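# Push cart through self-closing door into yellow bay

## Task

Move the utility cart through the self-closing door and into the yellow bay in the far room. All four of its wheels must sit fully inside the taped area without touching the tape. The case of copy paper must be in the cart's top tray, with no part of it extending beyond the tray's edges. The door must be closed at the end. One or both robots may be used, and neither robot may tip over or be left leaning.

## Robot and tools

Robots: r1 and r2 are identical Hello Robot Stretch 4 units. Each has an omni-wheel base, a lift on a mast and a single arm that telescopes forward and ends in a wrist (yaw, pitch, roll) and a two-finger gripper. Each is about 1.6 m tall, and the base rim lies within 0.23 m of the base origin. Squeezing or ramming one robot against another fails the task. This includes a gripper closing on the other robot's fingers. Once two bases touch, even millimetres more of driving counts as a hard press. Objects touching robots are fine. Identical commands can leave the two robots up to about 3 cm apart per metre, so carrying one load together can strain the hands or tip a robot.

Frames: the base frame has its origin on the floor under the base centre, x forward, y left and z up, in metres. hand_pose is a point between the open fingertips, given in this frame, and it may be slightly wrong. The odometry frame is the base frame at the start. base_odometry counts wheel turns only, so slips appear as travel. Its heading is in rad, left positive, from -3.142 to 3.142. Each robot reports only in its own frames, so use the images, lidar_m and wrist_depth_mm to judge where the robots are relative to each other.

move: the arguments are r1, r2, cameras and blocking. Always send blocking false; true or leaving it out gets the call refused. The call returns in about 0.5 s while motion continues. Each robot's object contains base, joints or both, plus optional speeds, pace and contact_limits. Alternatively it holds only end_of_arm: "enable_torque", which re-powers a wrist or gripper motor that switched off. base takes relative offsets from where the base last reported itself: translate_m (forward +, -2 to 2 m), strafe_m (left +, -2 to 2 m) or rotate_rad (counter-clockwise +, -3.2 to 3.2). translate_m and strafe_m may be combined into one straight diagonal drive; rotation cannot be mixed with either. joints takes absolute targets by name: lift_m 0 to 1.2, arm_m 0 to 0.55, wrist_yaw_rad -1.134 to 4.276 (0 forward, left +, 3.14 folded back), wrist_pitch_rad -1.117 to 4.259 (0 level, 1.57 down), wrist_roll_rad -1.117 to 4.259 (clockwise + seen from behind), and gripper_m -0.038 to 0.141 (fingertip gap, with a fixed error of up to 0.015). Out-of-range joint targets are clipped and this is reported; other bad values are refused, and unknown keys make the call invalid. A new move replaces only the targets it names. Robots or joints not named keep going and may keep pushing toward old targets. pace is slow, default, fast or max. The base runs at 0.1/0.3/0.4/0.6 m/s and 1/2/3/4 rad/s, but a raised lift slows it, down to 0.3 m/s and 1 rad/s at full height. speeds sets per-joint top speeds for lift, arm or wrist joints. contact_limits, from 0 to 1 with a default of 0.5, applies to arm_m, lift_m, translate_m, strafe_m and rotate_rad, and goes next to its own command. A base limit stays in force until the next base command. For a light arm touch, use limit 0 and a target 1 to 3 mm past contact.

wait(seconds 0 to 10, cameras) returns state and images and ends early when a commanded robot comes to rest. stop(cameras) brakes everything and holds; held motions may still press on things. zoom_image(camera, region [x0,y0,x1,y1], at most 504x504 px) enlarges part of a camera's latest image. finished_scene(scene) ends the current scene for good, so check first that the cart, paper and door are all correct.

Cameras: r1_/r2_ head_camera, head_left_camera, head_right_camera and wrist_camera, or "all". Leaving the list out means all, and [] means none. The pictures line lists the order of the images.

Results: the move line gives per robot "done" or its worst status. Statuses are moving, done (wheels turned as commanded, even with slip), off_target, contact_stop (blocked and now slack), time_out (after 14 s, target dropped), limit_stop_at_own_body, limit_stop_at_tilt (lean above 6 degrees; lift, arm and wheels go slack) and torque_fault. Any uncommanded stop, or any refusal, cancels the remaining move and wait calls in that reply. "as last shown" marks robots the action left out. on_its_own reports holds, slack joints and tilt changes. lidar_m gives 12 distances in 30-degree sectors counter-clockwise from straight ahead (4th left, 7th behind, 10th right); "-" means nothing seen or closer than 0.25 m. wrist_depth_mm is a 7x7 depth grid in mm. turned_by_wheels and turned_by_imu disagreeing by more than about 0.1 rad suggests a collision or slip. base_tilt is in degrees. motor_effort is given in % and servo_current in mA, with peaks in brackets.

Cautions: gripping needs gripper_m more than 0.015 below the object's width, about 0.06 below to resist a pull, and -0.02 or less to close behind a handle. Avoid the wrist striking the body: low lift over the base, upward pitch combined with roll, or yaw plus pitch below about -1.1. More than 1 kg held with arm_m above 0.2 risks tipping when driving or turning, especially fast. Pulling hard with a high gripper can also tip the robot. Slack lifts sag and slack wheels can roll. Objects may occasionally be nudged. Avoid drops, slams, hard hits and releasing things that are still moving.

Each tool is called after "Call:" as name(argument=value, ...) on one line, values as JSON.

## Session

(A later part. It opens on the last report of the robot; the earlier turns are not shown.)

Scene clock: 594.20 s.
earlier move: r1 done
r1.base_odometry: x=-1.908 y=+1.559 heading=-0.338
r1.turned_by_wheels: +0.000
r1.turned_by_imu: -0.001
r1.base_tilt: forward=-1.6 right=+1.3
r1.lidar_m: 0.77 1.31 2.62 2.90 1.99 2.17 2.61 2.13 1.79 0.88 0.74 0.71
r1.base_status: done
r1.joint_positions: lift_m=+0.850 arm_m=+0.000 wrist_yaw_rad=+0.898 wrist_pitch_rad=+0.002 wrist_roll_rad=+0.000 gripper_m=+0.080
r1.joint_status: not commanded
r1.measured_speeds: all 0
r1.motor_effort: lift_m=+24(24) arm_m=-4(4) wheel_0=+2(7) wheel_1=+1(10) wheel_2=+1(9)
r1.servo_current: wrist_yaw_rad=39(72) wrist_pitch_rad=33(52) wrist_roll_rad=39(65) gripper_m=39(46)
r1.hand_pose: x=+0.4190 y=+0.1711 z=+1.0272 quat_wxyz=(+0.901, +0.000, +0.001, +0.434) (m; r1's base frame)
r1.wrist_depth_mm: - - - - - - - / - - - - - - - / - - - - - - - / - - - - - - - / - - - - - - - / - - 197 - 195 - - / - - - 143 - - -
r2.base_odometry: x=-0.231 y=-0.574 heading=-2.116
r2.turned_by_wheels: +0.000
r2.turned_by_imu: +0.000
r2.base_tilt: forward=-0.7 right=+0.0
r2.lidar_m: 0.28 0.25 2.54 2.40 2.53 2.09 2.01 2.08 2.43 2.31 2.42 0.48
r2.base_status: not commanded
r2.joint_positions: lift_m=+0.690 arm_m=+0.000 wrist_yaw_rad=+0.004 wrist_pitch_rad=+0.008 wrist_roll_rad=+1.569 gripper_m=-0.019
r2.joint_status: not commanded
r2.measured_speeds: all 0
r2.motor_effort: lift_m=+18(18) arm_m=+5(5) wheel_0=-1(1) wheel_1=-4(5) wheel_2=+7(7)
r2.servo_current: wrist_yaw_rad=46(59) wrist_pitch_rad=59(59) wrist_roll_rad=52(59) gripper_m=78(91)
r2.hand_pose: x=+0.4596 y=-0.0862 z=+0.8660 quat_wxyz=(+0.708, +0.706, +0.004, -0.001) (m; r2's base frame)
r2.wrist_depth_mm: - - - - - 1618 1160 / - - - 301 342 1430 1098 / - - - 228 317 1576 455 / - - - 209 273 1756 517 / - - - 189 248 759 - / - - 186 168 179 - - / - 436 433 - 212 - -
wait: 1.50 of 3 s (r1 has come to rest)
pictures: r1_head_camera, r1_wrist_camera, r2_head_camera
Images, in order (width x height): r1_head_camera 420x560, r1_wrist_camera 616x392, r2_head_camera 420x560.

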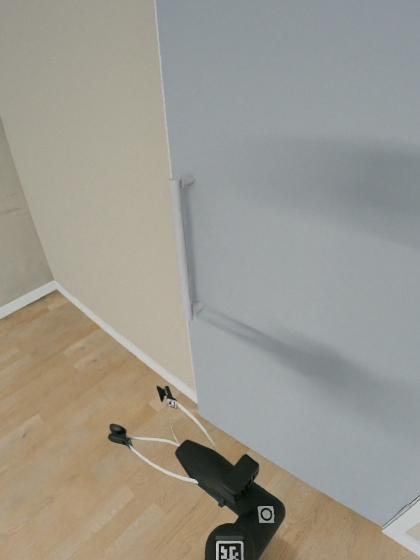

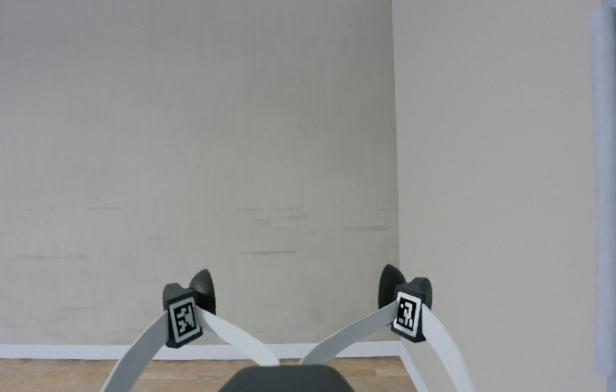

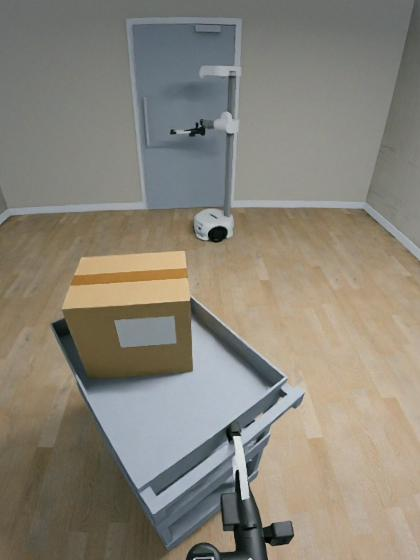

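Call:
move(blocking=false, r1={"base":{"rotate_rad":-0.7},"joints":{"gripper_m":0.1,"wrist_yaw_rad":0}}, cameras=[])

Call:
wait(seconds=1.5, cameras=[])

Call:
wait(seconds=1, cameras=["r1_wrist_camera","r1_head_camera"])

Scene clock: 629.97 s.
move: r1 moving
r1.base_odometry: x=-1.908 y=+1.559 heading=-0.590
r1.turned_by_wheels: -0.252
r1.turned_by_imu: -0.253
r1.base_tilt: forward=-1.5 right=+1.2
r1.lidar_m: 0.76 0.95 2.25 2.68 3.48 1.96 3.31 2.24 2.09 1.15 0.77 0.72
r1.base_status: rotate_rad moving
r1.joint_positions: lift_m=+0.850 arm_m=+0.000 wrist_yaw_rad=+0.314 wrist_pitch_rad=+0.002 wrist_roll_rad=+0.000 gripper_m=+0.095
r1.joint_status: wrist_yaw_rad moving; gripper_m moving
r1.measured_speeds: translate_m=+0.001 strafe_m=+0.000 rotate_rad=-0.973 lift_m=+0.000 arm_m=+0.000 wrist_yaw_rad=-1.819 wrist_pitch_rad=+0.000 wrist_roll_rad=+0.000
r1.motor_effort: lift_m=+24(24) arm_m=-4(4) wheel_0=+5(9) wheel_1=+6(8) wheel_2=+7(7)
r1.servo_current: wrist_yaw_rad=98(124) wrist_pitch_rad=39(46) wrist_roll_rad=46(59) gripper_m=59(65)
r1.hand_pose: x=+0.4723 y=+0.0059 z=+1.0272 quat_wxyz=(+0.988, +0.000, +0.001, +0.156) (m; r1's base frame)
r1.wrist_depth_mm: - - - - 554 492 418 / - - - - 559 488 421 / - - - - 564 488 421 / - - - - 569 492 427 / - - - - - 496 424 / - - 196 768 189 484 424 / - 182 - 139 - 473 430
r2: as last shown
r2.base_tilt: forward=-0.7 right=+0.1
r2.lidar_m: 0.30 0.28 2.54 2.39 2.52 2.14 2.00 2.08 2.42 2.30 2.42 0.48
r2.motor_effort: lift_m=+18(18) arm_m=+4(4) wheel_0=-1(2) wheel_1=-4(5) wheel_2=+7(7)
r2.servo_current: wrist_yaw_rad=59(59) wrist_pitch_rad=52(52) wrist_roll_rad=59(59) gripper_m=85(85)
r2.wrist_depth_mm: - - - - - 1618 1160 / - - - 301 342 1430 1098 / - - - 228 317 1537 455 / - - - 208 272 1618 517 / - - - 189 248 768 - / - - 185 168 179 - - / - 436 436 - 212 - -
pictures: none
No camera images: "cameras" was empty.

Scene clock: 630.97 s.
earlier move: r1 done
r1.base_odometry: x=-1.908 y=+1.559 heading=-1.038
r1.turned_by_wheels: -0.447
r1.turned_by_imu: -0.450
r1.base_tilt: forward=-1.6 right=+1.2
r1.lidar_m: 0.72 0.75 0.93 2.63 2.74 2.19 1.99 3.02 2.20 2.10 1.07 0.76
r1.base_status: done
r1.joint_positions: lift_m=+0.850 arm_m=+0.000 wrist_yaw_rad=+0.003 wrist_pitch_rad=+0.002 wrist_roll_rad=+0.000 gripper_m=+0.100
r1.joint_status: all done
r1.measured_speeds: all 0
r1.motor_effort: lift_m=+24(24) arm_m=-4(4) wheel_0=+2(9) wheel_1=+0(8) wheel_2=+1(8)
r1.servo_current: wrist_yaw_rad=59(124) wrist_pitch_rad=46(46) wrist_roll_rad=39(59) gripper_m=46(65)
r1.hand_pose: x=+0.4596 y=-0.0867 z=+1.0272 quat_wxyz=(+1.000, +0.000, +0.001, +0.001) (m; r1's base frame)
r1.wrist_depth_mm: 504 508 512 517 512 - - / 508 512 517 517 521 - - / 508 517 517 517 521 - - / 512 512 521 521 521 - - / 512 508 521 517 521 - - / 517 512 521 521 198 - - / 512 512 517 145 512 135 -
r2.base_odometry: x=-0.231 y=-0.574 heading=-2.116
r2.turned_by_wheels: +0.000
r2.turned_by_imu: +0.000
r2.base_tilt: forward=-0.7 right=+0.1
r2.lidar_m: 0.29 0.26 2.55 2.39 2.54 2.09 2.01 2.10 2.40 2.30 2.43 0.47
r2.base_status: not commanded
r2.joint_positions: lift_m=+0.690 arm_m=+0.000 wrist_yaw_rad=+0.004 wrist_pitch_rad=+0.008 wrist_roll_rad=+1.569 gripper_m=-0.019
r2.joint_status: not commanded
r2.measured_speeds: all 0
r2.motor_effort: lift_m=+18(18) arm_m=+4(4) wheel_0=-1(2) wheel_1=-4(5) wheel_2=+7(7)
r2.servo_current: wrist_yaw_rad=52(65) wrist_pitch_rad=52(59) wrist_roll_rad=52(59) gripper_m=85(85)
r2.hand_pose: x=+0.4596 y=-0.0862 z=+0.8660 quat_wxyz=(+0.708, +0.706, +0.004, -0.001) (m; r2's base frame)
r2.wrist_depth_mm: - - - - - 1618 1118 / - - - 301 342 1430 1098 / - - - 227 315 1576 455 / - - - 208 273 1708 521 / - - - 189 248 750 - / - - 185 169 178 - - / - 433 433 - 212 - -
wait: 1.00 of 1.5 s (r1 has come to rest)
pictures: none
No camera images: "cameras" was empty.

Scene clock: 631.97 s.
r1.base_odometry: x=-1.908 y=+1.559 heading=-1.038
r1.turned_by_wheels: +0.000
r1.turned_by_imu: +0.000
r1.base_tilt: forward=-1.6 right=+1.2
r1.lidar_m: 0.72 0.76 0.96 2.60 2.74 2.22 1.98 3.03 2.20 2.10 1.04 0.74
r1.base_status: done
r1.joint_positions: lift_m=+0.850 arm_m=+0.000 wrist_yaw_rad=+0.003 wrist_pitch_rad=+0.002 wrist_roll_rad=+0.000 gripper_m=+0.100
r1.joint_status: all done
r1.measured_speeds: all 0
r1.motor_effort: lift_m=+24(24) arm_m=-4(4) wheel_0=+2(9) wheel_1=+0(8) wheel_2=+1(8)
r1.servo_current: wrist_yaw_rad=59(124) wrist_pitch_rad=39(46) wrist_roll_rad=59(59) gripper_m=39(65)
r1.hand_pose: x=+0.4596 y=-0.0867 z=+1.0272 quat_wxyz=(+1.000, +0.000, +0.001, +0.001) (m; r1's base frame)
r1.wrist_depth_mm: 508 508 517 517 521 - - / 504 517 512 517 521 - - / 508 508 512 517 521 - - / 508 512 521 517 521 - - / 508 517 521 525 521 - - / 512 512 521 517 198 - - / 512 517 517 144 517 135 -
r2.base_odometry: x=-0.231 y=-0.574 heading=-2.116
r2.turned_by_wheels: +0.000
r2.turned_by_imu: +0.000
r2.base_tilt: forward=-0.6 right=+0.1
r2.lidar_m: 0.29 0.27 2.52 2.39 2.52 2.13 2.02 2.08 2.42 2.32 2.42 0.46
r2.base_status: not commanded
r2.joint_positions: lift_m=+0.690 arm_m=+0.000 wrist_yaw_rad=+0.004 wrist_pitch_rad=+0.008 wrist_roll_rad=+1.569 gripper_m=-0.019
r2.joint_status: not commanded
r2.measured_speeds: all 0
r2.motor_effort: lift_m=+18(18) arm_m=+4(4) wheel_0=-1(2) wheel_1=-4(5) wheel_2=+6(7)
r2.servo_current: wrist_yaw_rad=46(65) wrist_pitch_rad=46(59) wrist_roll_rad=52(59) gripper_m=78(85)
r2.hand_pose: x=+0.4596 y=-0.0862 z=+0.8660 quat_wxyz=(+0.708, +0.706, +0.004, -0.001) (m; r2's base frame)
r2.wrist_depth_mm: - - - - - 1618 1138 / - - - 301 342 1430 1098 / - - - 228 317 1576 459 / - - - 208 272 1661 517 / - - - 189 249 759 - / - - 185 169 179 - - / - 436 433 - 212 - -
wait: 1.00 s; at rest by 0.27 s
pictures: r1_head_camera, r1_wrist_camera
Images, in order (width x height): r1_head_camera 420x560, r1_wrist_camera 616x392.

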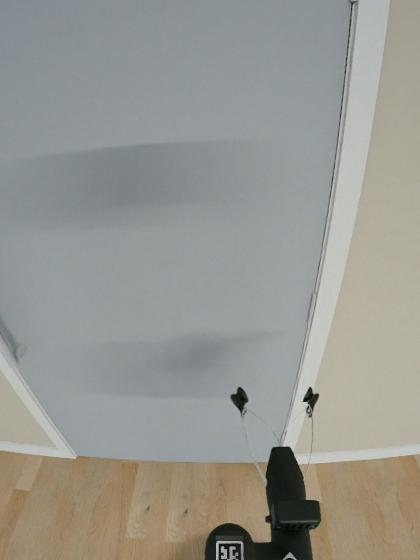

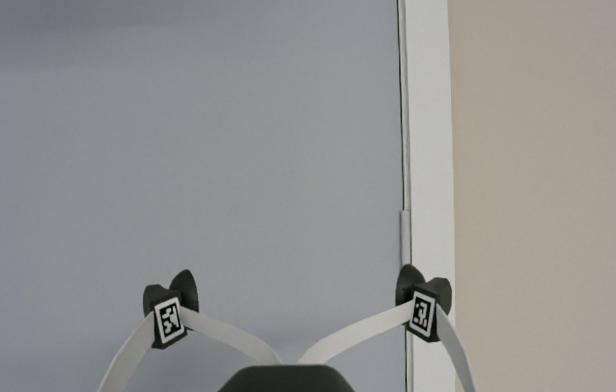

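Call:
move(blocking=false, r1={"base":{"translate_m":0.1,"strafe_m":0.66}}, cameras=[])

Call:
wait(seconds=5, cameras=["r1_wrist_camera"])

Scene clock: 636.53 s.
move: r1 moving
r1.base_odometry: x=-1.876 y=+1.571 heading=-1.038
r1.turned_by_wheels: +0.000
r1.turned_by_imu: +0.000
r1.base_tilt: forward=-1.6 right=+1.2
r1.lidar_m: 0.71 0.76 0.94 2.59 2.71 2.24 1.99 3.03 2.25 2.12 1.04 0.74
r1.base_status: translate_m moving; strafe_m moving
r1.joint_positions: lift_m=+0.850 arm_m=+0.000 wrist_yaw_rad=+0.003 wrist_pitch_rad=+0.002 wrist_roll_rad=+0.000 gripper_m=+0.100
r1.joint_status: not commanded
r1.measured_speeds: translate_m=+0.019 strafe_m=+0.129 rotate_rad=-0.002 lift_m=+0.000 arm_m=+0.000 wrist_yaw_rad=+0.000 wrist_pitch_rad=+0.000 wrist_roll_rad=+0.000
r1.motor_effort: lift_m=+24(24) arm_m=-4(4) wheel_0=-9(10) wheel_1=+9(9) wheel_2=-4(4)
r1.servo_current: wrist_yaw_rad=52(78) wrist_pitch_rad=46(46) wrist_roll_rad=39(59) gripper_m=46(46)
r1.hand_pose: x=+0.4595 y=-0.0867 z=+1.0272 quat_wxyz=(+1.000, +0.000, +0.001, +0.001) (m; r1's base frame)
r1.wrist_depth_mm: 500 504 508 512 517 504 - / 504 508 512 512 517 504 - / 508 508 512 512 517 512 - / 508 508 517 521 517 508 - / 512 512 512 517 521 512 - / 512 508 512 517 198 - - / 508 512 517 145 521 508 -
r2: as last shown
r2.lidar_m: 0.29 0.28 2.55 2.41 2.53 2.11 2.02 2.10 2.42 2.31 2.40 0.46
r2.motor_effort: lift_m=+18(18) arm_m=+4(4) wheel_0=-1(1) wheel_1=-4(5) wheel_2=+7(7)
r2.servo_current: wrist_yaw_rad=39(46) wrist_pitch_rad=52(52) wrist_roll_rad=52(52) gripper_m=85(85)
r2.wrist_depth_mm: - - - - - 1618 1138 / - - - 301 342 1430 1098 / - - - 228 317 1499 455 / - - - 205 272 1661 517 / - - - 189 248 759 - / - - 185 169 179 - - / - 433 436 - 211 - -
pictures: none
No camera images: "cameras" was empty.

Scene clock: 639.67 s.
earlier move: r1 done
r1.base_odometry: x=-1.288 y=+1.808 heading=-1.038
r1.turned_by_wheels: +0.000
r1.turned_by_imu: +0.004
r1.base_tilt: forward=-1.6 right=+1.2
r1.lidar_m: 0.57 0.65 0.89 1.97 2.07 2.85 2.07 3.91 2.89 2.52 0.91 0.65
r1.base_status: done
r1.joint_positions: lift_m=+0.850 arm_m=+0.000 wrist_yaw_rad=+0.003 wrist_pitch_rad=+0.002 wrist_roll_rad=+0.000 gripper_m=+0.100
r1.joint_status: not commanded
r1.measured_speeds: all 0
r1.motor_effort: lift_m=+24(24) arm_m=-4(4) wheel_0=-1(11) wheel_1=+1(12) wheel_2=-2(5)
r1.servo_current: wrist_yaw_rad=46(78) wrist_pitch_rad=46(52) wrist_roll_rad=59(65) gripper_m=46(46)
r1.hand_pose: x=+0.4595 y=-0.0867 z=+1.0272 quat_wxyz=(+1.000, +0.000, +0.001, +0.001) (m; r1's base frame)
r1.wrist_depth_mm: - 342 415 418 421 421 421 / 418 342 421 421 421 418 418 / 418 421 421 424 421 421 424 / 418 421 418 424 421 424 421 / 421 424 421 424 424 424 424 / 424 421 421 421 197 424 427 / 421 343 421 144 421 424 424
r2.base_odometry: x=-0.231 y=-0.574 heading=-2.116
r2.turned_by_wheels: +0.000
r2.turned_by_imu: +0.000
r2.base_tilt: forward=-0.6 right=+0.1
r2.lidar_m: 0.30 0.27 2.54 2.36 2.54 2.12 1.99 2.10 2.41 2.32 2.37 0.46
r2.base_status: not commanded
r2.joint_positions: lift_m=+0.690 arm_m=+0.000 wrist_yaw_rad=+0.004 wrist_pitch_rad=+0.008 wrist_roll_rad=+1.569 gripper_m=-0.019
r2.joint_status: not commanded
r2.measured_speeds: all 0
r2.motor_effort: lift_m=+18(18) arm_m=+4(5) wheel_0=-1(2) wheel_1=-4(5) wheel_2=+7(7)
r2.servo_current: wrist_yaw_rad=46(59) wrist_pitch_rad=46(59) wrist_roll_rad=52(59) gripper_m=85(91)
r2.hand_pose: x=+0.4596 y=-0.0862 z=+0.8660 quat_wxyz=(+0.708, +0.706, +0.004, -0.001) (m; r2's base frame)
r2.wrist_depth_mm: - - - - - 1576 1160 / - - - 301 342 1464 1118 / - - - 228 315 1576 455 / - - - 208 272 1661 512 / - - - 189 247 759 - / - - 185 168 179 - - / - 436 433 - 211 - -
wait: 3.13 of 5 s (r1 has come to rest)
pictures: r1_wrist_camera
Images, in order (width x height): r1_wrist_camera 616x392.

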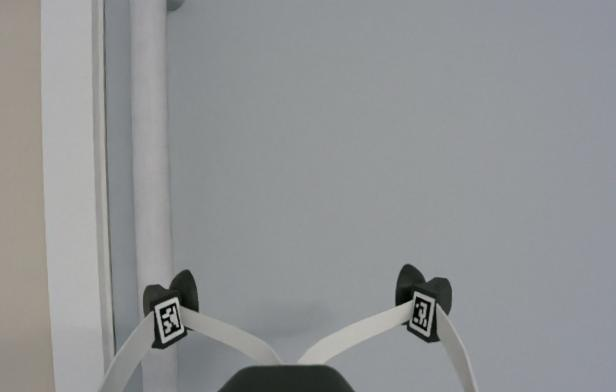

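Call:
move(blocking=false, r1={"base":{"strafe_m":0.12}}, cameras=[])

Call:
wait(seconds=2, cameras=[])

Call:
move(blocking=false, r1={"base":{"translate_m":0.187},"pace":"slow","contact_limits":{"translate_m":0.2}}, cameras=[])

Call:
wait(seconds=4, cameras=["r1_wrist_camera"])

Call:
move(blocking=false, r1={"joints":{"gripper_m":-0.03}}, cameras=[])

Call:
wait(seconds=3, cameras=["r1_wrist_camera"])

Scene clock: 651.20 s.
move: r1 moving
r1.base_odometry: x=-1.257 y=+1.826 heading=-1.038
r1.turned_by_wheels: +0.000
r1.turned_by_imu: +0.000
r1.base_tilt: forward=-1.6 right=+1.3
r1.lidar_m: 0.56 0.67 0.92 1.92 2.03 2.79 2.09 3.95 2.91 2.50 0.93 0.66
r1.base_status: strafe_m moving
r1.joint_positions: lift_m=+0.850 arm_m=+0.000 wrist_yaw_rad=+0.003 wrist_pitch_rad=+0.002 wrist_roll_rad=+0.000 gripper_m=+0.100
r1.joint_status: not commanded
r1.measured_speeds: translate_m=+0.000 strafe_m=+0.141 rotate_rad=+0.001 lift_m=+0.000 arm_m=+0.000 wrist_yaw_rad=+0.000 wrist_pitch_rad=+0.000 wrist_roll_rad=+0.000
r1.motor_effort: lift_m=+24(24) arm_m=-4(4) wheel_0=-8(10) wheel_1=+10(10) wheel_2=+0(1)
r1.servo_current: wrist_yaw_rad=65(65) wrist_pitch_rad=46(52) wrist_roll_rad=52(59) gripper_m=46(46)
r1.hand_pose: x=+0.4595 y=-0.0867 z=+1.0272 quat_wxyz=(+1.000, +0.000, +0.001, +0.001) (m; r1's base frame)
r1.wrist_depth_mm: 413 415 418 421 418 421 421 / 418 415 418 418 421 421 424 / 415 418 421 421 424 424 424 / 415 421 418 421 421 424 427 / 418 421 421 427 427 430 427 / 418 215 424 424 197 427 430 / 418 185 345 145 427 430 430
r2: as last shown
r2.base_tilt: forward=-0.7 right=+0.0
r2.lidar_m: 0.28 0.28 2.53 2.37 2.54 2.10 2.03 2.11 2.43 2.30 2.41 0.46
r2.motor_effort: lift_m=+17(18) arm_m=+4(4) wheel_0=-1(1) wheel_1=-4(4) wheel_2=+7(7)
r2.servo_current: wrist_yaw_rad=52(59) wrist_pitch_rad=52(52) wrist_roll_rad=39(52) gripper_m=78(85)
r2.wrist_depth_mm: - - - - - 1661 1138 / - - - 301 342 1430 1078 / - - - 228 319 1537 455 / - - - 208 273 1708 521 / - - - 189 248 750 - / - - 185 168 179 - - / - 433 436 - 212 - -
pictures: none
No camera images: "cameras" was empty.

Scene clock: 652.27 s.
earlier move: r1 done
r1.base_odometry: x=-1.185 y=+1.869 heading=-1.038
r1.turned_by_wheels: +0.000
r1.turned_by_imu: +0.000
r1.base_tilt: forward=-1.6 right=+1.2
r1.lidar_m: 0.57 0.63 0.92 1.83 1.93 2.66 2.11 2.53 3.02 2.49 0.90 0.64
r1.base_status: done
r1.joint_positions: lift_m=+0.850 arm_m=+0.000 wrist_yaw_rad=+0.003 wrist_pitch_rad=+0.002 wrist_roll_rad=+0.000 gripper_m=+0.100
r1.joint_status: not commanded
r1.measured_speeds: all 0
r1.motor_effort: lift_m=+24(24) arm_m=-4(4) wheel_0=-1(10) wheel_1=+0(10) wheel_2=+0(2)
r1.servo_current: wrist_yaw_rad=52(65) wrist_pitch_rad=46(52) wrist_roll_rad=46(59) gripper_m=39(46)
r1.hand_pose: x=+0.4595 y=-0.0867 z=+1.0272 quat_wxyz=(+1.000, +0.000, +0.001, +0.001) (m; r1's base frame)
r1.wrist_depth_mm: 415 418 418 418 418 415 418 / 415 418 418 415 418 421 421 / 421 418 421 418 424 418 421 / 421 421 418 418 424 421 424 / 421 421 424 424 424 421 421 / 427 421 421 424 198 421 427 / 424 424 424 139 424 424 424
r2.base_odometry: x=-0.231 y=-0.574 heading=-2.116
r2.turned_by_wheels: +0.000
r2.turned_by_imu: +0.000
r2.base_tilt: forward=-0.7 right=+0.1
r2.lidar_m: 0.27 0.25 2.53 2.40 2.52 2.10 2.01 2.12 2.44 2.31 2.43 0.47
r2.base_status: not commanded
r2.joint_positions: lift_m=+0.690 arm_m=+0.000 wrist_yaw_rad=+0.004 wrist_pitch_rad=+0.008 wrist_roll_rad=+1.569 gripper_m=-0.019
r2.joint_status: not commanded
r2.measured_speeds: all 0
r2.motor_effort: lift_m=+18(18) arm_m=+4(4) wheel_0=-1(2) wheel_1=-4(5) wheel_2=+7(7)
r2.servo_current: wrist_yaw_rad=46(65) wrist_pitch_rad=39(59) wrist_roll_rad=33(59) gripper_m=85(85)
r2.hand_pose: x=+0.4596 y=-0.0862 z=+0.8660 quat_wxyz=(+0.708, +0.706, +0.004, -0.001) (m; r2's base frame)
r2.wrist_depth_mm: - - - - - 1661 1138 / - - - 301 342 1464 1098 / - - - 227 315 1537 455 / - - - 209 273 1708 521 / - - - 189 247 759 - / - - 185 169 178 - - / - 433 433 - 213 - -
wait: 1.07 of 2 s (r1 has come to rest)
pictures: none
No camera images: "cameras" was empty.

Scene clock: 652.77 s.
move: r1 moving
r1.base_odometry: x=-1.179 y=+1.858 heading=-1.038
r1.turned_by_wheels: +0.000
r1.turned_by_imu: +0.000
r1.base_tilt: forward=-1.6 right=+1.3
r1.lidar_m: 0.55 0.63 0.92 1.84 1.94 2.67 2.14 2.56 3.01 2.47 0.90 0.64
r1.base_status: translate_m moving
r1.joint_positions: lift_m=+0.850 arm_m=+0.000 wrist_yaw_rad=+0.003 wrist_pitch_rad=+0.002 wrist_roll_rad=+0.000 gripper_m=+0.100
r1.joint_status: not commanded
r1.measured_speeds: translate_m=+0.048 strafe_m=+0.000 rotate_rad=-0.003 lift_m=+0.000 arm_m=+0.000 wrist_yaw_rad=+0.000 wrist_pitch_rad=+0.000 wrist_roll_rad=+0.000
r1.motor_effort: lift_m=+24(24) arm_m=-4(4) wheel_0=+3(7) wheel_1=+3(6) wheel_2=-6(7)
r1.servo_current: wrist_yaw_rad=65(65) wrist_pitch_rad=39(39) wrist_roll_rad=52(59) gripper_m=39(46)
r1.contact_limits: translate_m 0.2
r1.hand_pose: x=+0.4595 y=-0.0867 z=+1.0272 quat_wxyz=(+1.000, +0.000, +0.001, +0.001) (m; r1's base frame)
r1.wrist_depth_mm: 407 407 404 410 413 407 410 / 407 410 407 407 410 410 410 / 407 407 413 407 410 413 410 / 413 413 407 410 415 413 413 / 407 413 413 413 410 415 415 / 413 413 413 415 197 418 413 / 415 413 415 139 413 415 413
r2: as last shown
r2.base_tilt: forward=-0.6 right=+0.1
r2.lidar_m: 0.30 0.28 2.54 2.40 2.53 2.13 2.01 2.11 2.41 2.29 2.39 0.48
r2.motor_effort: lift_m=+18(18) arm_m=+4(4) wheel_0=-1(1) wheel_1=-4(5) wheel_2=+7(7)
r2.servo_current: wrist_yaw_rad=39(59) wrist_pitch_rad=52(52) wrist_roll_rad=46(52) gripper_m=85(85)
r2.wrist_depth_mm: - - - - - 1661 1160 / - - - 300 343 1430 1078 / - - - 228 315 1576 452 / - - - 208 273 1708 521 / - - - 189 248 759 - / - - 185 169 179 - - / - 436 433 - 212 - -
pictures: none
No camera images: "cameras" was empty.

Scene clock: 655.43 s.
earlier move: r1 done
r1.base_odometry: x=-1.090 y=+1.708 heading=-1.038
r1.turned_by_wheels: +0.000
r1.turned_by_imu: +0.000
r1.base_tilt: forward=-1.6 right=+1.3
r1.lidar_m: 0.37 0.48 0.68 1.84 1.91 2.63 2.30 2.79 2.97 1.79 0.65 0.47
r1.base_status: done
r1.joint_positions: lift_m=+0.850 arm_m=+0.000 wrist_yaw_rad=+0.003 wrist_pitch_rad=+0.002 wrist_roll_rad=+0.000 gripper_m=+0.100
r1.joint_status: not commanded
r1.measured_speeds: all 0
r1.motor_effort: lift_m=+24(24) arm_m=+4(4) wheel_0=+8(8) wheel_1=+5(6) wheel_2=-8(8)
r1.servo_current: wrist_yaw_rad=46(65) wrist_pitch_rad=46(52) wrist_roll_rad=46(59) gripper_m=39(52)
r1.contact_limits: translate_m 0.2
r1.hand_pose: x=+0.4595 y=-0.0867 z=+1.0272 quat_wxyz=(+1.000, +0.000, +0.001, +0.001) (m; r1's base frame)
r1.wrist_depth_mm: - 236 159 237 238 240 241 / - 236 160 238 240 241 241 / - 237 236 239 239 240 242 / - 237 162 239 240 242 242 / - 237 164 240 241 242 243 / 236 193 168 240 195 242 243 / - 239 241 143 243 243 245
r2.base_odometry: x=-0.231 y=-0.574 heading=-2.116
r2.turned_by_wheels: +0.000
r2.turned_by_imu: +0.000
r2.base_tilt: forward=-0.7 right=+0.0
r2.lidar_m: 0.29 0.28 2.56 2.37 2.55 2.12 1.99 2.09 2.40 2.30 2.42 0.47
r2.base_status: not commanded
r2.joint_positions: lift_m=+0.690 arm_m=+0.000 wrist_yaw_rad=+0.004 wrist_pitch_rad=+0.008 wrist_roll_rad=+1.569 gripper_m=-0.019
r2.joint_status: not commanded
r2.measured_speeds: all 0
r2.motor_effort: lift_m=+18(18) arm_m=+4(4) wheel_0=-1(2) wheel_1=-4(5) wheel_2=+6(7)
r2.servo_current: wrist_yaw_rad=39(65) wrist_pitch_rad=52(59) wrist_roll_rad=52(59) gripper_m=85(91)
r2.hand_pose: x=+0.4596 y=-0.0862 z=+0.8660 quat_wxyz=(+0.708, +0.706, +0.004, -0.001) (m; r2's base frame)
r2.wrist_depth_mm: - - - - - 1618 1138 / - - - 301 340 1430 1078 / - - - 228 317 1537 455 / - - - 208 273 1661 521 / - - - 188 248 759 - / - - 185 169 178 - - / - 439 436 - 212 - -
wait: 2.67 of 4 s (r1 has come to rest)
pictures: r1_wrist_camera
Images, in order (width x height): r1_wrist_camera 616x392.

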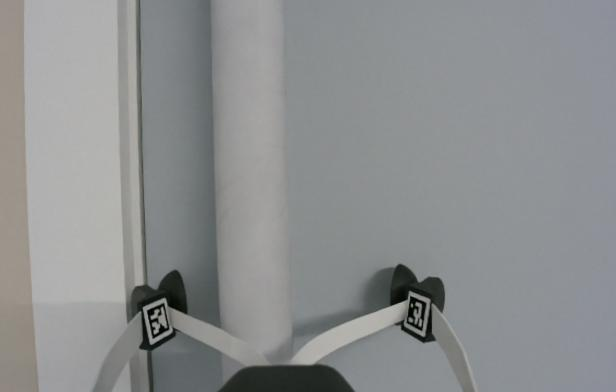

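Scene clock: 655.93 s.
move: r1 moving
r1.base_odometry: x=-1.090 y=+1.708 heading=-1.038
r1.turned_by_wheels: +0.000
r1.turned_by_imu: +0.000
r1.base_tilt: forward=-1.6 right=+1.3
r1.lidar_m: 0.38 0.46 0.65 1.85 1.94 2.66 2.30 2.81 3.00 1.79 0.65 0.46
r1.base_status: not commanded
r1.joint_positions: lift_m=+0.850 arm_m=+0.000 wrist_yaw_rad=+0.003 wrist_pitch_rad=+0.002 wrist_roll_rad=+0.000 gripper_m=+0.084
r1.joint_status: gripper_m moving
r1.measured_speeds: all 0
r1.motor_effort: lift_m=+24(24) arm_m=+4(4) wheel_0=+7(8) wheel_1=+6(6) wheel_2=-8(8)
r1.servo_current: wrist_yaw_rad=52(65) wrist_pitch_rad=33(52) wrist_roll_rad=33(65) gripper_m=130(130)
r1.contact_limits: translate_m 0.2
r1.hand_pose: x=+0.4595 y=-0.0867 z=+1.0272 quat_wxyz=(+1.000, +0.000, +0.001, +0.001) (m; r1's base frame)
r1.wrist_depth_mm: - 236 158 238 237 239 239 / - 236 163 238 238 238 240 / - 237 237 238 238 240 240 / - 238 164 240 241 240 240 / 236 238 239 240 240 242 243 / 237 190 182 241 200 242 243 / - 239 239 144 242 242 242
r2: as last shown
r2.lidar_m: 0.28 0.27 2.57 2.39 2.50 2.12 2.03 2.09 2.45 2.30 2.42 0.46
r2.motor_effort: lift_m=+18(18) arm_m=+4(4) wheel_0=-1(1) wheel_1=-4(4) wheel_2=+7(7)
r2.servo_current: wrist_yaw_rad=39(59) wrist_pitch_rad=52(59) wrist_roll_rad=39(52) gripper_m=85(91)
r2.wrist_depth_mm: - - - - - 1661 1160 / - - - 301 342 1464 1078 / - - - 228 317 1576 452 / - - - 208 273 1661 521 / - - - 189 248 759 - / - - 185 169 179 - - / - 433 436 - 212 - -
pictures: none
No camera images: "cameras" was empty.

Scene clock: 657.43 s.
earlier move: r1 done
r1.base_odometry: x=-1.090 y=+1.708 heading=-1.037
r1.turned_by_wheels: +0.001
r1.turned_by_imu: +0.001
r1.base_tilt: forward=-1.6 right=+1.3
r1.lidar_m: 0.36 0.46 0.64 1.84 1.94 2.67 2.29 2.84 3.00 1.78 0.64 0.47
r1.base_status: not commanded
r1.joint_positions: lift_m=+0.850 arm_m=+0.000 wrist_yaw_rad=+0.004 wrist_pitch_rad=+0.002 wrist_roll_rad=+0.000 gripper_m=-0.029
r1.joint_status: all done
r1.measured_speeds: all 0
r1.motor_effort: lift_m=+24(24) arm_m=-4(4) wheel_0=+7(8) wheel_1=+4(6) wheel_2=+2(8)
r1.servo_current: wrist_yaw_rad=65(65) wrist_pitch_rad=52(52) wrist_roll_rad=46(65) gripper_m=52(215)
r1.contact_limits: translate_m 0.2
r1.hand_pose: x=+0.4596 y=-0.0864 z=+1.0272 quat_wxyz=(+1.000, +0.000, +0.001, +0.002) (m; r1's base frame)
r1.wrist_depth_mm: 236 - 233 153 230 229 229 / 236 235 234 154 231 229 230 / 237 236 234 154 231 229 229 / 237 - 236 157 233 229 229 / 237 - 236 157 233 231 230 / 240 - 186 157 234 232 230 / 240 138 237 154 163 232 232
r2.base_odometry: x=-0.231 y=-0.574 heading=-2.116
r2.turned_by_wheels: +0.000
r2.turned_by_imu: +0.000
r2.base_tilt: forward=-0.7 right=+0.0
r2.lidar_m: 0.28 0.27 2.53 2.41 2.53 2.13 2.00 2.11 2.40 2.30 2.42 0.46
r2.base_status: not commanded
r2.joint_positions: lift_m=+0.690 arm_m=+0.000 wrist_yaw_rad=+0.004 wrist_pitch_rad=+0.008 wrist_roll_rad=+1.569 gripper_m=-0.019
r2.joint_status: not commanded
r2.measured_speeds: all 0
r2.motor_effort: lift_m=+18(18) arm_m=+4(4) wheel_0=-1(2) wheel_1=-4(5) wheel_2=+7(7)
r2.servo_current: wrist_yaw_rad=52(59) wrist_pitch_rad=46(59) wrist_roll_rad=39(59) gripper_m=85(91)
r2.hand_pose: x=+0.4596 y=-0.0862 z=+0.8660 quat_wxyz=(+0.708, +0.706, +0.004, -0.001) (m; r2's base frame)
r2.wrist_depth_mm: - - - - - 1708 1138 / - - - 301 342 1430 1098 / - - - 228 317 1576 455 / - - - 209 272 1661 517 / - - - 189 248 759 - / - - 185 169 179 - - / - 436 436 - 213 - -
wait: 1.50 of 3 s (r1 has come to rest)
pictures: r1_wrist_camera
Images, in order (width x height): r1_wrist_camera 616x392.

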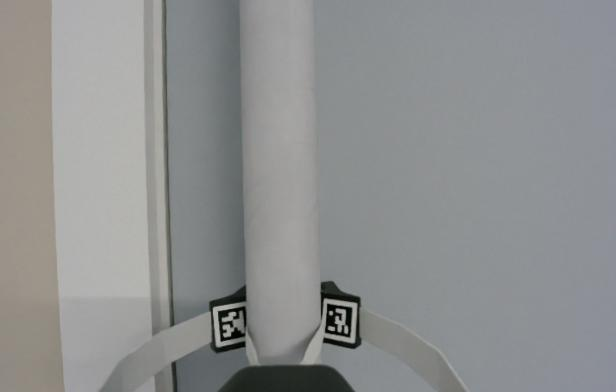

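Call:
move(blocking=false, r1={"base":{"translate_m":0.01,"strafe_m":-0.12},"joints":{"wrist_yaw_rad":0.45},"speeds":{"wrist_yaw_rad":0.3},"pace":"slow"}, cameras=[])

Call:
wait(seconds=4, cameras=[])

Call:
move(blocking=false, r1={"base":{"translate_m":-0.18,"strafe_m":-0.118},"joints":{"wrist_yaw_rad":0.75},"speeds":{"wrist_yaw_rad":0.13},"pace":"slow","contact_limits":{"translate_m":0.9}}, cameras=[])

Call:
wait(seconds=5, cameras=["r1_wrist_camera","r1_head_camera","r2_head_camera"])

Scene clock: 665.67 s.
move: r1 moving
r1.base_odometry: x=-1.101 y=+1.700 heading=-1.037
r1.turned_by_wheels: +0.000
r1.turned_by_imu: +0.000
r1.base_tilt: forward=-1.6 right=+1.2
r1.lidar_m: 0.38 0.47 0.65 1.86 1.92 2.70 2.31 2.85 2.97 1.77 0.65 0.46
r1.base_status: translate_m moving; strafe_m moving
r1.joint_positions: lift_m=+0.850 arm_m=+0.000 wrist_yaw_rad=+0.126 wrist_pitch_rad=+0.002 wrist_roll_rad=+0.000 gripper_m=-0.029
r1.joint_status: wrist_yaw_rad moving
r1.measured_speeds: translate_m=+0.003 strafe_m=-0.053 rotate_rad=+0.003 lift_m=+0.000 arm_m=+0.000 wrist_yaw_rad=+0.281 wrist_pitch_rad=+0.000 wrist_roll_rad=+0.000
r1.motor_effort: lift_m=+24(24) arm_m=+4(4) wheel_0=+10(10) wheel_1=-4(6) wheel_2=-6(6)
r1.servo_current: wrist_yaw_rad=78(78) wrist_pitch_rad=46(46) wrist_roll_rad=33(59) gripper_m=46(59)
r1.hand_pose: x=+0.4679 y=-0.0506 z=+1.0272 quat_wxyz=(+0.998, +0.000, +0.001, +0.063) (m; r1's base frame)
r1.wrist_depth_mm: 242 - 231 148 222 217 213 / 243 - 231 147 223 218 215 / 242 - 232 148 224 220 215 / 245 - 233 151 224 220 216 / 245 - 234 148 224 220 216 / 245 - 184 151 224 220 216 / 246 136 236 149 224 220 217
r2: as last shown
r2.base_tilt: forward=-0.7 right=+0.1
r2.lidar_m: 0.29 0.27 2.54 2.40 2.52 2.12 2.02 2.11 2.42 2.32 2.42 0.47
r2.servo_current: wrist_yaw_rad=52(65) wrist_pitch_rad=46(59) wrist_roll_rad=46(59) gripper_m=85(85)
r2.wrist_depth_mm: - - - - - 1618 1138 / - - - 300 340 1397 1098 / - - - 227 319 1537 455 / - - - 208 273 1708 521 / - - - 189 248 750 - / - - 185 169 179 - - / - 436 433 - 211 - -
pictures: none
No camera images: "cameras" was empty.

Scene clock: 667.57 s.
earlier move: r1 done
r1.base_odometry: x=-1.188 y=+1.639 heading=-1.038
r1.turned_by_wheels: -0.001
r1.turned_by_imu: +0.061
r1.base_tilt: forward=-1.9 right=+1.4
r1.lidar_m: 0.36 0.46 0.72 1.94 2.06 3.01 2.26 3.75 2.85 1.47 0.59 0.45
r1.base_status: done
r1.joint_positions: lift_m=+0.850 arm_m=+0.000 wrist_yaw_rad=+0.438 wrist_pitch_rad=+0.002 wrist_roll_rad=+0.000 gripper_m=-0.030
r1.joint_status: all done
r1.measured_speeds: all 0
r1.motor_effort: lift_m=+24(24) arm_m=+7(7) wheel_0=+4(13) wheel_1=+0(8) wheel_2=-17(21)
r1.servo_current: wrist_yaw_rad=72(553) wrist_pitch_rad=39(52) wrist_roll_rad=46(65) gripper_m=46(59)
r1.hand_pose: x=+0.4689 y=+0.0430 z=+1.0271 quat_wxyz=(+0.976, +0.000, +0.001, +0.217) (m; r1's base frame)
r1.wrist_depth_mm: 343 296 246 144 204 187 173 / 345 300 248 144 205 183 174 / 336 300 249 144 205 186 175 / 347 301 250 145 206 187 175 / 351 303 251 144 210 189 176 / 355 304 179 146 202 191 177 / 357 300 162 145 204 183 176
r2.base_odometry: x=-0.231 y=-0.574 heading=-2.116
r2.turned_by_wheels: +0.000
r2.turned_by_imu: +0.000
r2.base_tilt: forward=-0.7 right=+0.0
r2.lidar_m: 0.29 0.26 2.55 2.40 2.48 2.11 2.02 2.09 2.42 2.31 2.41 0.49
r2.base_status: not commanded
r2.joint_positions: lift_m=+0.690 arm_m=+0.000 wrist_yaw_rad=+0.004 wrist_pitch_rad=+0.008 wrist_roll_rad=+1.569 gripper_m=-0.019
r2.joint_status: not commanded
r2.measured_speeds: all 0
r2.motor_effort: lift_m=+18(18) arm_m=+4(4) wheel_0=-1(2) wheel_1=-4(5) wheel_2=+7(7)
r2.servo_current: wrist_yaw_rad=39(65) wrist_pitch_rad=52(59) wrist_roll_rad=46(59) gripper_m=85(85)
r2.hand_pose: x=+0.4596 y=-0.0862 z=+0.8660 quat_wxyz=(+0.708, +0.706, +0.004, -0.001) (m; r2's base frame)
r2.wrist_depth_mm: - - - - - 1576 1160 / - - - 301 342 1430 1098 / - - - 227 315 1537 455 / - - - 208 272 1661 521 / - - - 189 247 759 - / - - 185 169 178 - - / - 436 436 - 212 - -
wait: 1.90 of 4 s (r1 has come to rest)
pictures: none
No camera images: "cameras" was empty.

Scene clock: 668.07 s.
move: r1 moving
r1.base_odometry: x=-1.201 y=+1.644 heading=-1.039
r1.turned_by_wheels: -0.001
r1.turned_by_imu: -0.006
r1.base_tilt: forward=-1.5 right=+1.3
r1.lidar_m: 0.36 0.46 0.72 1.94 2.07 3.01 2.29 3.73 2.86 1.53 0.59 0.47
r1.base_status: translate_m moving; strafe_m moving
r1.joint_positions: lift_m=+0.850 arm_m=+0.000 wrist_yaw_rad=+0.490 wrist_pitch_rad=+0.002 wrist_roll_rad=+0.000 gripper_m=-0.030
r1.joint_status: wrist_yaw_rad moving
r1.measured_speeds: translate_m=-0.037 strafe_m=-0.029 rotate_rad=+0.000 lift_m=+0.000 arm_m=+0.002 wrist_yaw_rad=+0.146 wrist_pitch_rad=+0.000 wrist_roll_rad=+0.000
r1.motor_effort: lift_m=+24(24) arm_m=+1(7) wheel_0=+0(5) wheel_1=-7(7) wheel_2=+1(16)
r1.servo_current: wrist_yaw_rad=130(176) wrist_pitch_rad=39(52) wrist_roll_rad=46(59) gripper_m=46(52)
r1.contact_limits: translate_m 0.9
r1.hand_pose: x=+0.4666 y=+0.0585 z=+1.0271 quat_wxyz=(+0.970, +0.000, +0.001, +0.242) (m; r1's base frame)
r1.wrist_depth_mm: 359 304 254 143 206 186 172 / 370 314 253 144 206 183 172 / 373 307 254 144 207 187 174 / 377 310 254 144 208 187 174 / 379 320 - 146 208 187 174 / 379 315 182 147 183 189 175 / 382 317 163 145 204 180 175
r2: as last shown
r2.lidar_m: 0.28 0.28 2.53 2.40 2.52 2.12 2.02 2.07 2.42 2.31 2.40 0.48
r2.motor_effort: lift_m=+18(18) arm_m=+4(4) wheel_0=-1(1) wheel_1=-4(5) wheel_2=+7(7)
r2.servo_current: wrist_yaw_rad=52(59) wrist_pitch_rad=52(59) wrist_roll_rad=46(59) gripper_m=78(85)
r2.wrist_depth_mm: - - - - - 1618 1138 / - - - 301 342 1430 1098 / - - - 229 317 1576 455 / - - - 208 273 1661 517 / - - - 189 248 759 - / - - 185 169 179 - - / - 433 436 - 212 - -
pictures: none
No camera images: "cameras" was empty.

Scene clock: 670.90 s.
earlier move: r1 done
r1.base_odometry: x=-1.381 y=+1.734 heading=-1.037
r1.turned_by_wheels: +0.001
r1.turned_by_imu: -0.029
r1.base_tilt: forward=-1.6 right=+1.2
r1.lidar_m: 0.40 0.42 0.92 2.07 2.18 3.07 2.05 3.68 2.76 2.19 0.79 0.52
r1.base_status: done
r1.joint_positions: lift_m=+0.850 arm_m=+0.000 wrist_yaw_rad=+0.748 wrist_pitch_rad=+0.002 wrist_roll_rad=+0.000 gripper_m=-0.030
r1.joint_status: all done
r1.measured_speeds: all 0
r1.motor_effort: lift_m=+24(24) arm_m=-6(7) wheel_0=+5(10) wheel_1=-8(25) wheel_2=+13(16)
r1.servo_current: wrist_yaw_rad=46(195) wrist_pitch_rad=39(52) wrist_roll_rad=26(59) gripper_m=46(52)
r1.contact_limits: translate_m 0.9
r1.hand_pose: x=+0.4420 y=+0.1320 z=+1.0271 quat_wxyz=(+0.931, +0.000, +0.001, +0.365) (m; r1's base frame)
r1.wrist_depth_mm: - - - 166 220 196 176 / 1708 - - 166 221 193 177 / 1756 - - 168 221 195 178 / 1708 - - 167 223 195 178 / 1708 - - 167 222 195 179 / - - 179 166 211 196 179 / - - 158 165 216 186 179
r2.base_odometry: x=-0.231 y=-0.574 heading=-2.116
r2.turned_by_wheels: +0.000
r2.turned_by_imu: +0.000
r2.base_tilt: forward=-0.7 right=+0.1
r2.lidar_m: 0.31 0.27 2.52 2.36 2.55 2.10 2.01 2.11 2.43 2.32 2.41 0.47
r2.base_status: not commanded
r2.joint_positions: lift_m=+0.690 arm_m=+0.000 wrist_yaw_rad=+0.004 wrist_pitch_rad=+0.008 wrist_roll_rad=+1.569 gripper_m=-0.019
r2.joint_status: not commanded
r2.measured_speeds: all 0
r2.motor_effort: lift_m=+18(18) arm_m=+4(4) wheel_0=-1(2) wheel_1=-4(5) wheel_2=+7(7)
r2.servo_current: wrist_yaw_rad=46(59) wrist_pitch_rad=46(59) wrist_roll_rad=52(59) gripper_m=78(91)
r2.hand_pose: x=+0.4596 y=-0.0862 z=+0.8660 quat_wxyz=(+0.708, +0.706, +0.004, -0.001) (m; r2's base frame)
r2.wrist_depth_mm: - - - - - 1618 1138 / - - - 301 343 1430 1098 / - - - 227 315 1576 452 / - - - 208 274 1618 521 / - - - 189 248 750 - / - - 185 168 178 - - / - 433 433 - 212 - -
wait: 2.83 of 5 s (r1 has come to rest)
pictures: r1_head_camera, r1_wrist_camera, r2_head_camera
Images, in order (width x height): r1_head_camera 420x560, r1_wrist_camera 616x392, r2_head_camera 420x560.

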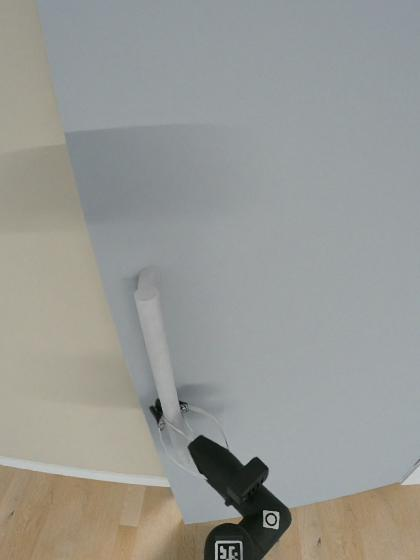

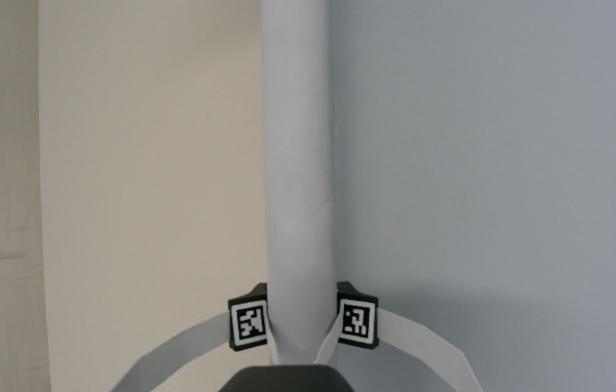

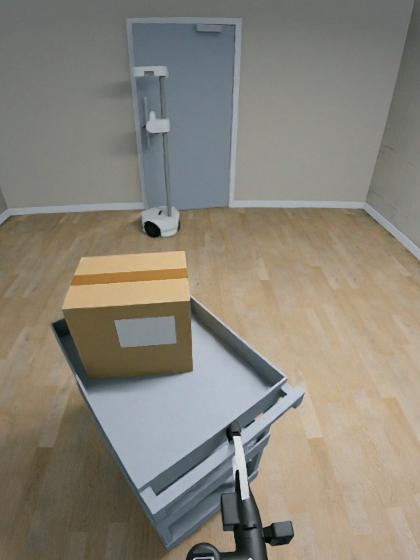

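Call:
move(blocking=false, r1={"base":{"translate_m":-0.14,"strafe_m":-0.15},"joints":{"wrist_yaw_rad":1.1},"speeds":{"wrist_yaw_rad":0.15},"pace":"slow","contact_limits":{"translate_m":0.9}}, cameras=[])

Call:
wait(seconds=5, cameras=["r1_wrist_camera","r1_head_camera","r2_head_camera"])

Scene clock: 676.80 s.
move: r1 moving
r1.base_odometry: x=-1.394 y=+1.736 heading=-1.036
r1.turned_by_wheels: +0.001
r1.turned_by_imu: +0.001
r1.base_tilt: forward=-1.5 right=+1.2
r1.lidar_m: 0.39 0.39 0.94 2.06 2.19 3.05 2.05 3.66 2.75 2.20 0.81 0.50
r1.base_status: translate_m moving; strafe_m moving
r1.joint_positions: lift_m=+0.850 arm_m=+0.000 wrist_yaw_rad=+0.813 wrist_pitch_rad=+0.002 wrist_roll_rad=+0.000 gripper_m=-0.030
r1.joint_status: wrist_yaw_rad moving
r1.measured_speeds: translate_m=-0.035 strafe_m=-0.036 rotate_rad=+0.000 lift_m=+0.000 arm_m=+0.000 wrist_yaw_rad=+0.150 wrist_pitch_rad=+0.000 wrist_roll_rad=+0.000
r1.motor_effort: lift_m=+24(24) arm_m=-5(6) wheel_0=+6(6) wheel_1=-14(14) wheel_2=+16(16)
r1.servo_current: wrist_yaw_rad=46(78) wrist_pitch_rad=46(52) wrist_roll_rad=39(59) gripper_m=46(46)
r1.contact_limits: translate_m 0.9
r1.hand_pose: x=+0.4328 y=+0.1493 z=+1.0271 quat_wxyz=(+0.919, +0.000, +0.001, +0.395) (m; r1's base frame)
r1.wrist_depth_mm: - - - 167 219 194 175 / 1708 - - 166 220 192 176 / 1661 - - 168 220 193 177 / - - - 167 223 193 178 / - - - 166 224 195 178 / - - 182 167 211 195 179 / - - 164 165 220 185 179
r2: as last shown
r2.lidar_m: 0.29 0.25 2.54 2.37 2.50 2.15 2.01 2.11 2.45 2.32 2.41 0.44
r2.motor_effort: lift_m=+18(18) arm_m=+4(4) wheel_0=-1(2) wheel_1=-5(5) wheel_2=+7(7)
r2.servo_current: wrist_yaw_rad=52(52) wrist_pitch_rad=59(59) wrist_roll_rad=52(59) gripper_m=85(85)
r2.wrist_depth_mm: - - - - - 1618 1118 / - - - 300 342 1464 1118 / - - - 227 317 1537 455 / - - - 209 272 1661 517 / - - - 189 248 759 - / - - 185 169 179 - - / - 436 433 - 211 - -
pictures: none
No camera images: "cameras" was empty.

Scene clock: 679.60 s.
earlier move: r1 done
r1.base_odometry: x=-1.581 y=+1.778 heading=-1.036
r1.turned_by_wheels: +0.001
r1.turned_by_imu: +0.001
r1.base_tilt: forward=-1.6 right=+1.2
r1.lidar_m: 0.44 0.36 1.09 2.21 2.35 3.29 1.95 3.44 2.62 2.50 1.03 0.56
r1.base_status: done
r1.joint_positions: lift_m=+0.850 arm_m=+0.000 wrist_yaw_rad=+1.104 wrist_pitch_rad=+0.002 wrist_roll_rad=+0.000 gripper_m=-0.030
r1.joint_status: all done
r1.measured_speeds: all 0
r1.motor_effort: lift_m=+24(24) arm_m=-6(6) wheel_0=+14(16) wheel_1=-8(14) wheel_2=+15(17)
r1.servo_current: wrist_yaw_rad=46(78) wrist_pitch_rad=46(52) wrist_roll_rad=46(65) gripper_m=46(52)
r1.contact_limits: translate_m 0.9
r1.hand_pose: x=+0.3790 y=+0.2181 z=+1.0271 quat_wxyz=(+0.852, -0.001, +0.001, +0.524) (m; r1's base frame)
r1.wrist_depth_mm: - - - 168 213 183 162 / - - - 167 214 180 163 / - - - 167 216 182 163 / - - - 167 216 183 165 / - - - 167 218 183 165 / - - 189 169 204 185 166 / - 140 185 165 209 177 166
r2.base_odometry: x=-0.231 y=-0.574 heading=-2.116
r2.turned_by_wheels: +0.000
r2.turned_by_imu: +0.000
r2.base_tilt: forward=-0.7 right=+0.1
r2.lidar_m: 0.27 0.28 2.50 2.39 2.52 2.14 2.02 2.11 2.42 2.31 2.42 0.47
r2.base_status: not commanded
r2.joint_positions: lift_m=+0.690 arm_m=+0.000 wrist_yaw_rad=+0.004 wrist_pitch_rad=+0.008 wrist_roll_rad=+1.569 gripper_m=-0.019
r2.joint_status: not commanded
r2.measured_speeds: all 0
r2.motor_effort: lift_m=+18(18) arm_m=+4(4) wheel_0=-1(2) wheel_1=-4(5) wheel_2=+7(7)
r2.servo_current: wrist_yaw_rad=46(65) wrist_pitch_rad=52(59) wrist_roll_rad=46(65) gripper_m=85(91)
r2.hand_pose: x=+0.4596 y=-0.0862 z=+0.8660 quat_wxyz=(+0.708, +0.706, +0.004, -0.001) (m; r2's base frame)
r2.wrist_depth_mm: - - - - - 1618 1138 / - - - 301 343 1430 1098 / - - - 227 317 1537 452 / - - - 208 272 1661 521 / - - - 189 248 759 - / - - 185 169 179 - - / - 436 439 - 213 - -
wait: 2.80 of 5 s (r1 has come to rest)
pictures: r1_head_camera, r1_wrist_camera, r2_head_camera
Images, in order (width x height): r1_head_camera 420x560, r1_wrist_camera 616x392, r2_head_camera 420x560.

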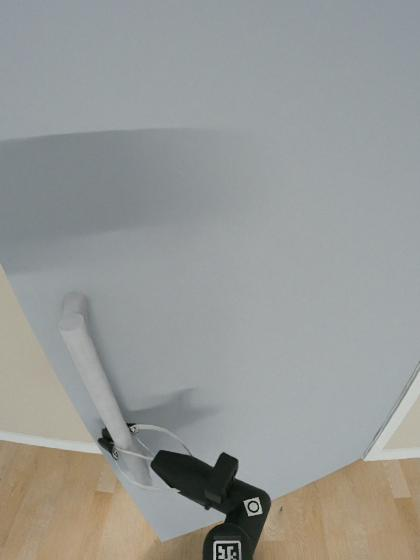

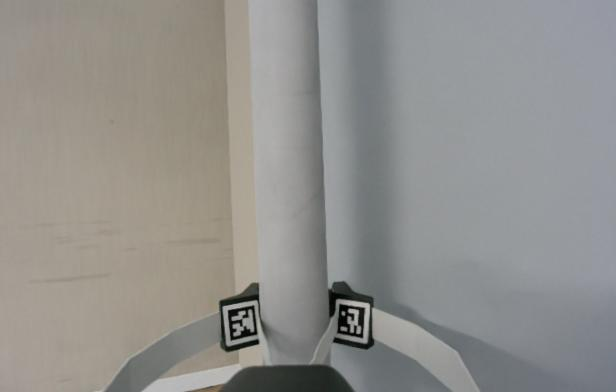

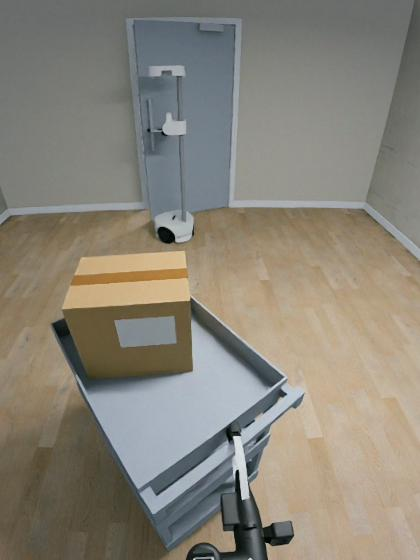

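Call:
move(blocking=false, r1={"base":{"translate_m":-0.085,"strafe_m":-0.165},"joints":{"wrist_yaw_rad":1.45},"speeds":{"wrist_yaw_rad":0.15},"pace":"slow","contact_limits":{"translate_m":0.9}}, cameras=[])

Call:
wait(seconds=5, cameras=["r1_wrist_camera","r1_head_camera","r2_head_camera"])

Scene clock: 684.60 s.
move: r1 moving
r1.base_odometry: x=-1.593 y=+1.777 heading=-1.035
r1.turned_by_wheels: +0.001
r1.turned_by_imu: +0.001
r1.base_tilt: forward=-1.5 right=+1.2
r1.lidar_m: 0.45 0.36 1.13 2.22 2.37 3.30 1.93 3.44 2.58 2.49 1.04 0.58
r1.base_status: translate_m moving; strafe_m moving
r1.joint_positions: lift_m=+0.850 arm_m=+0.000 wrist_yaw_rad=+1.163 wrist_pitch_rad=+0.002 wrist_roll_rad=+0.000 gripper_m=-0.030
r1.joint_status: wrist_yaw_rad moving
r1.measured_speeds: translate_m=-0.021 strafe_m=-0.043 rotate_rad=-0.001 lift_m=+0.000 arm_m=+0.000 wrist_yaw_rad=+0.148 wrist_pitch_rad=+0.000 wrist_roll_rad=+0.000
r1.motor_effort: lift_m=+24(24) arm_m=-5(6) wheel_0=+14(14) wheel_1=-11(13) wheel_2=+13(16)
r1.servo_current: wrist_yaw_rad=78(85) wrist_pitch_rad=39(46) wrist_roll_rad=46(59) gripper_m=46(46)
r1.contact_limits: translate_m 0.9
r1.hand_pose: x=+0.3657 y=+0.2300 z=+1.0271 quat_wxyz=(+0.836, -0.001, +0.001, +0.549) (m; r1's base frame)
r1.wrist_depth_mm: - - - 165 214 183 - / - - - 166 215 180 162 / - - - 168 217 182 163 / - - - 167 219 183 164 / - - - 168 220 185 165 / - - 208 167 204 185 165 / - 143 179 165 216 173 165
r2: as last shown
r2.lidar_m: 0.31 0.28 2.55 2.39 2.55 2.10 2.02 2.11 2.41 2.33 2.44 0.46
r2.motor_effort: lift_m=+18(18) arm_m=+4(4) wheel_0=-1(1) wheel_1=-4(4) wheel_2=+7(7)
r2.servo_current: wrist_yaw_rad=39(52) wrist_pitch_rad=46(52) wrist_roll_rad=46(52) gripper_m=85(91)
r2.wrist_depth_mm: - - - - - 1661 1138 / - - - 301 343 1430 1098 / - - - 228 317 1576 455 / - - - 208 272 1661 521 / - - - 189 248 759 - / - - 185 169 178 - - / - 436 436 - 212 - -
pictures: none
No camera images: "cameras" was empty.

Scene clock: 687.30 s.
earlier move: r1 done
r1.base_odometry: x=-1.766 y=+1.767 heading=-1.034
r1.turned_by_wheels: +0.001
r1.turned_by_imu: +0.126
r1.base_tilt: forward=-1.6 right=+1.2
r1.lidar_m: 0.40 0.33 0.45 2.38 2.66 2.01 1.90 2.94 2.38 1.95 0.98 0.51
r1.base_status: done
r1.joint_positions: lift_m=+0.850 arm_m=+0.000 wrist_yaw_rad=+1.453 wrist_pitch_rad=+0.002 wrist_roll_rad=+0.000 gripper_m=-0.030
r1.joint_status: all done
r1.measured_speeds: all 0
r1.motor_effort: lift_m=+24(24) arm_m=-5(6) wheel_0=+16(22) wheel_1=-5(15) wheel_2=+8(16)
r1.servo_current: wrist_yaw_rad=65(85) wrist_pitch_rad=46(52) wrist_roll_rad=39(72) gripper_m=46(52)
r1.contact_limits: translate_m 0.9
r1.hand_pose: x=+0.2919 y=+0.2761 z=+1.0271 quat_wxyz=(+0.748, -0.001, +0.001, +0.664) (m; r1's base frame)
r1.wrist_depth_mm: - - - 167 218 167 - / - - - 166 213 165 141 / - - - 167 215 171 145 / - - - 167 216 167 - / - - - 169 220 168 - / - - - 167 195 169 - / - - 184 166 204 158 -
r2.base_odometry: x=-0.231 y=-0.574 heading=-2.116
r2.turned_by_wheels: +0.000
r2.turned_by_imu: +0.000
r2.base_tilt: forward=-0.7 right=+0.1
r2.lidar_m: 0.29 0.27 2.53 2.39 2.55 2.12 2.01 2.12 2.41 2.29 2.45 0.47
r2.base_status: not commanded
r2.joint_positions: lift_m=+0.690 arm_m=+0.000 wrist_yaw_rad=+0.004 wrist_pitch_rad=+0.008 wrist_roll_rad=+1.569 gripper_m=-0.019
r2.joint_status: not commanded
r2.measured_speeds: all 0
r2.motor_effort: lift_m=+18(18) arm_m=+4(4) wheel_0=-1(2) wheel_1=-4(5) wheel_2=+7(7)
r2.servo_current: wrist_yaw_rad=46(59) wrist_pitch_rad=52(52) wrist_roll_rad=39(59) gripper_m=85(91)
r2.hand_pose: x=+0.4596 y=-0.0862 z=+0.8660 quat_wxyz=(+0.708, +0.706, +0.004, -0.001) (m; r2's base frame)
r2.wrist_depth_mm: - - - - - 1576 1138 / - - - 301 343 1464 1078 / - - - 228 317 1576 455 / - - - 208 273 1661 517 / - - - 189 247 759 - / - - 185 169 179 - - / - 433 436 - 212 - -
wait: 2.70 of 5 s (r1 has come to rest)
pictures: r1_head_camera, r1_wrist_camera, r2_head_camera
Images, in order (width x height): r1_head_camera 420x560, r1_wrist_camera 616x392, r2_head_camera 420x560.

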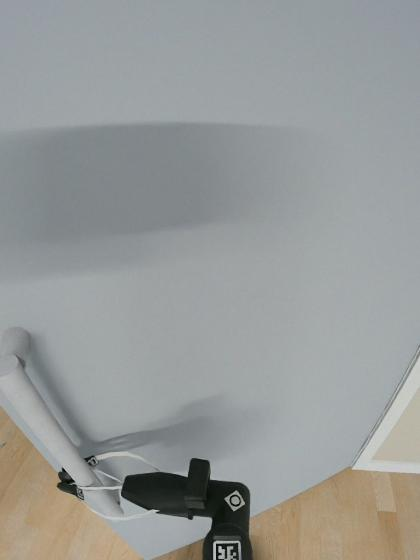

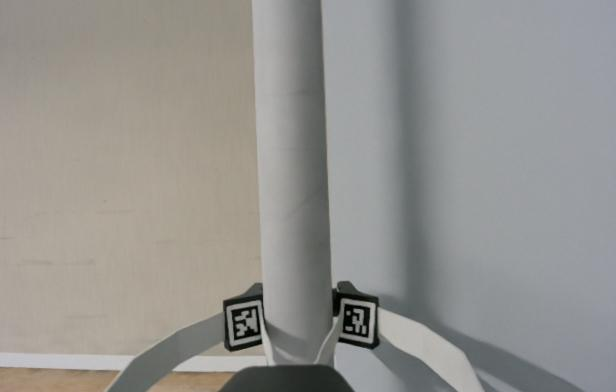

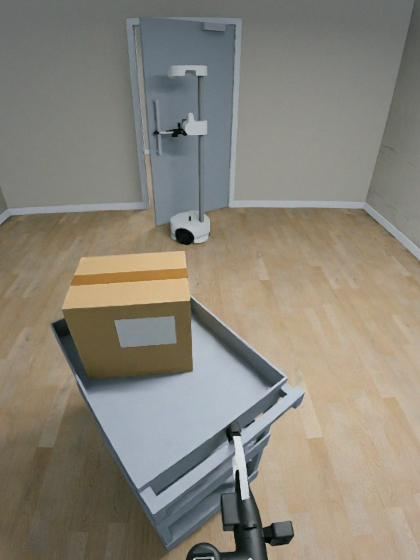

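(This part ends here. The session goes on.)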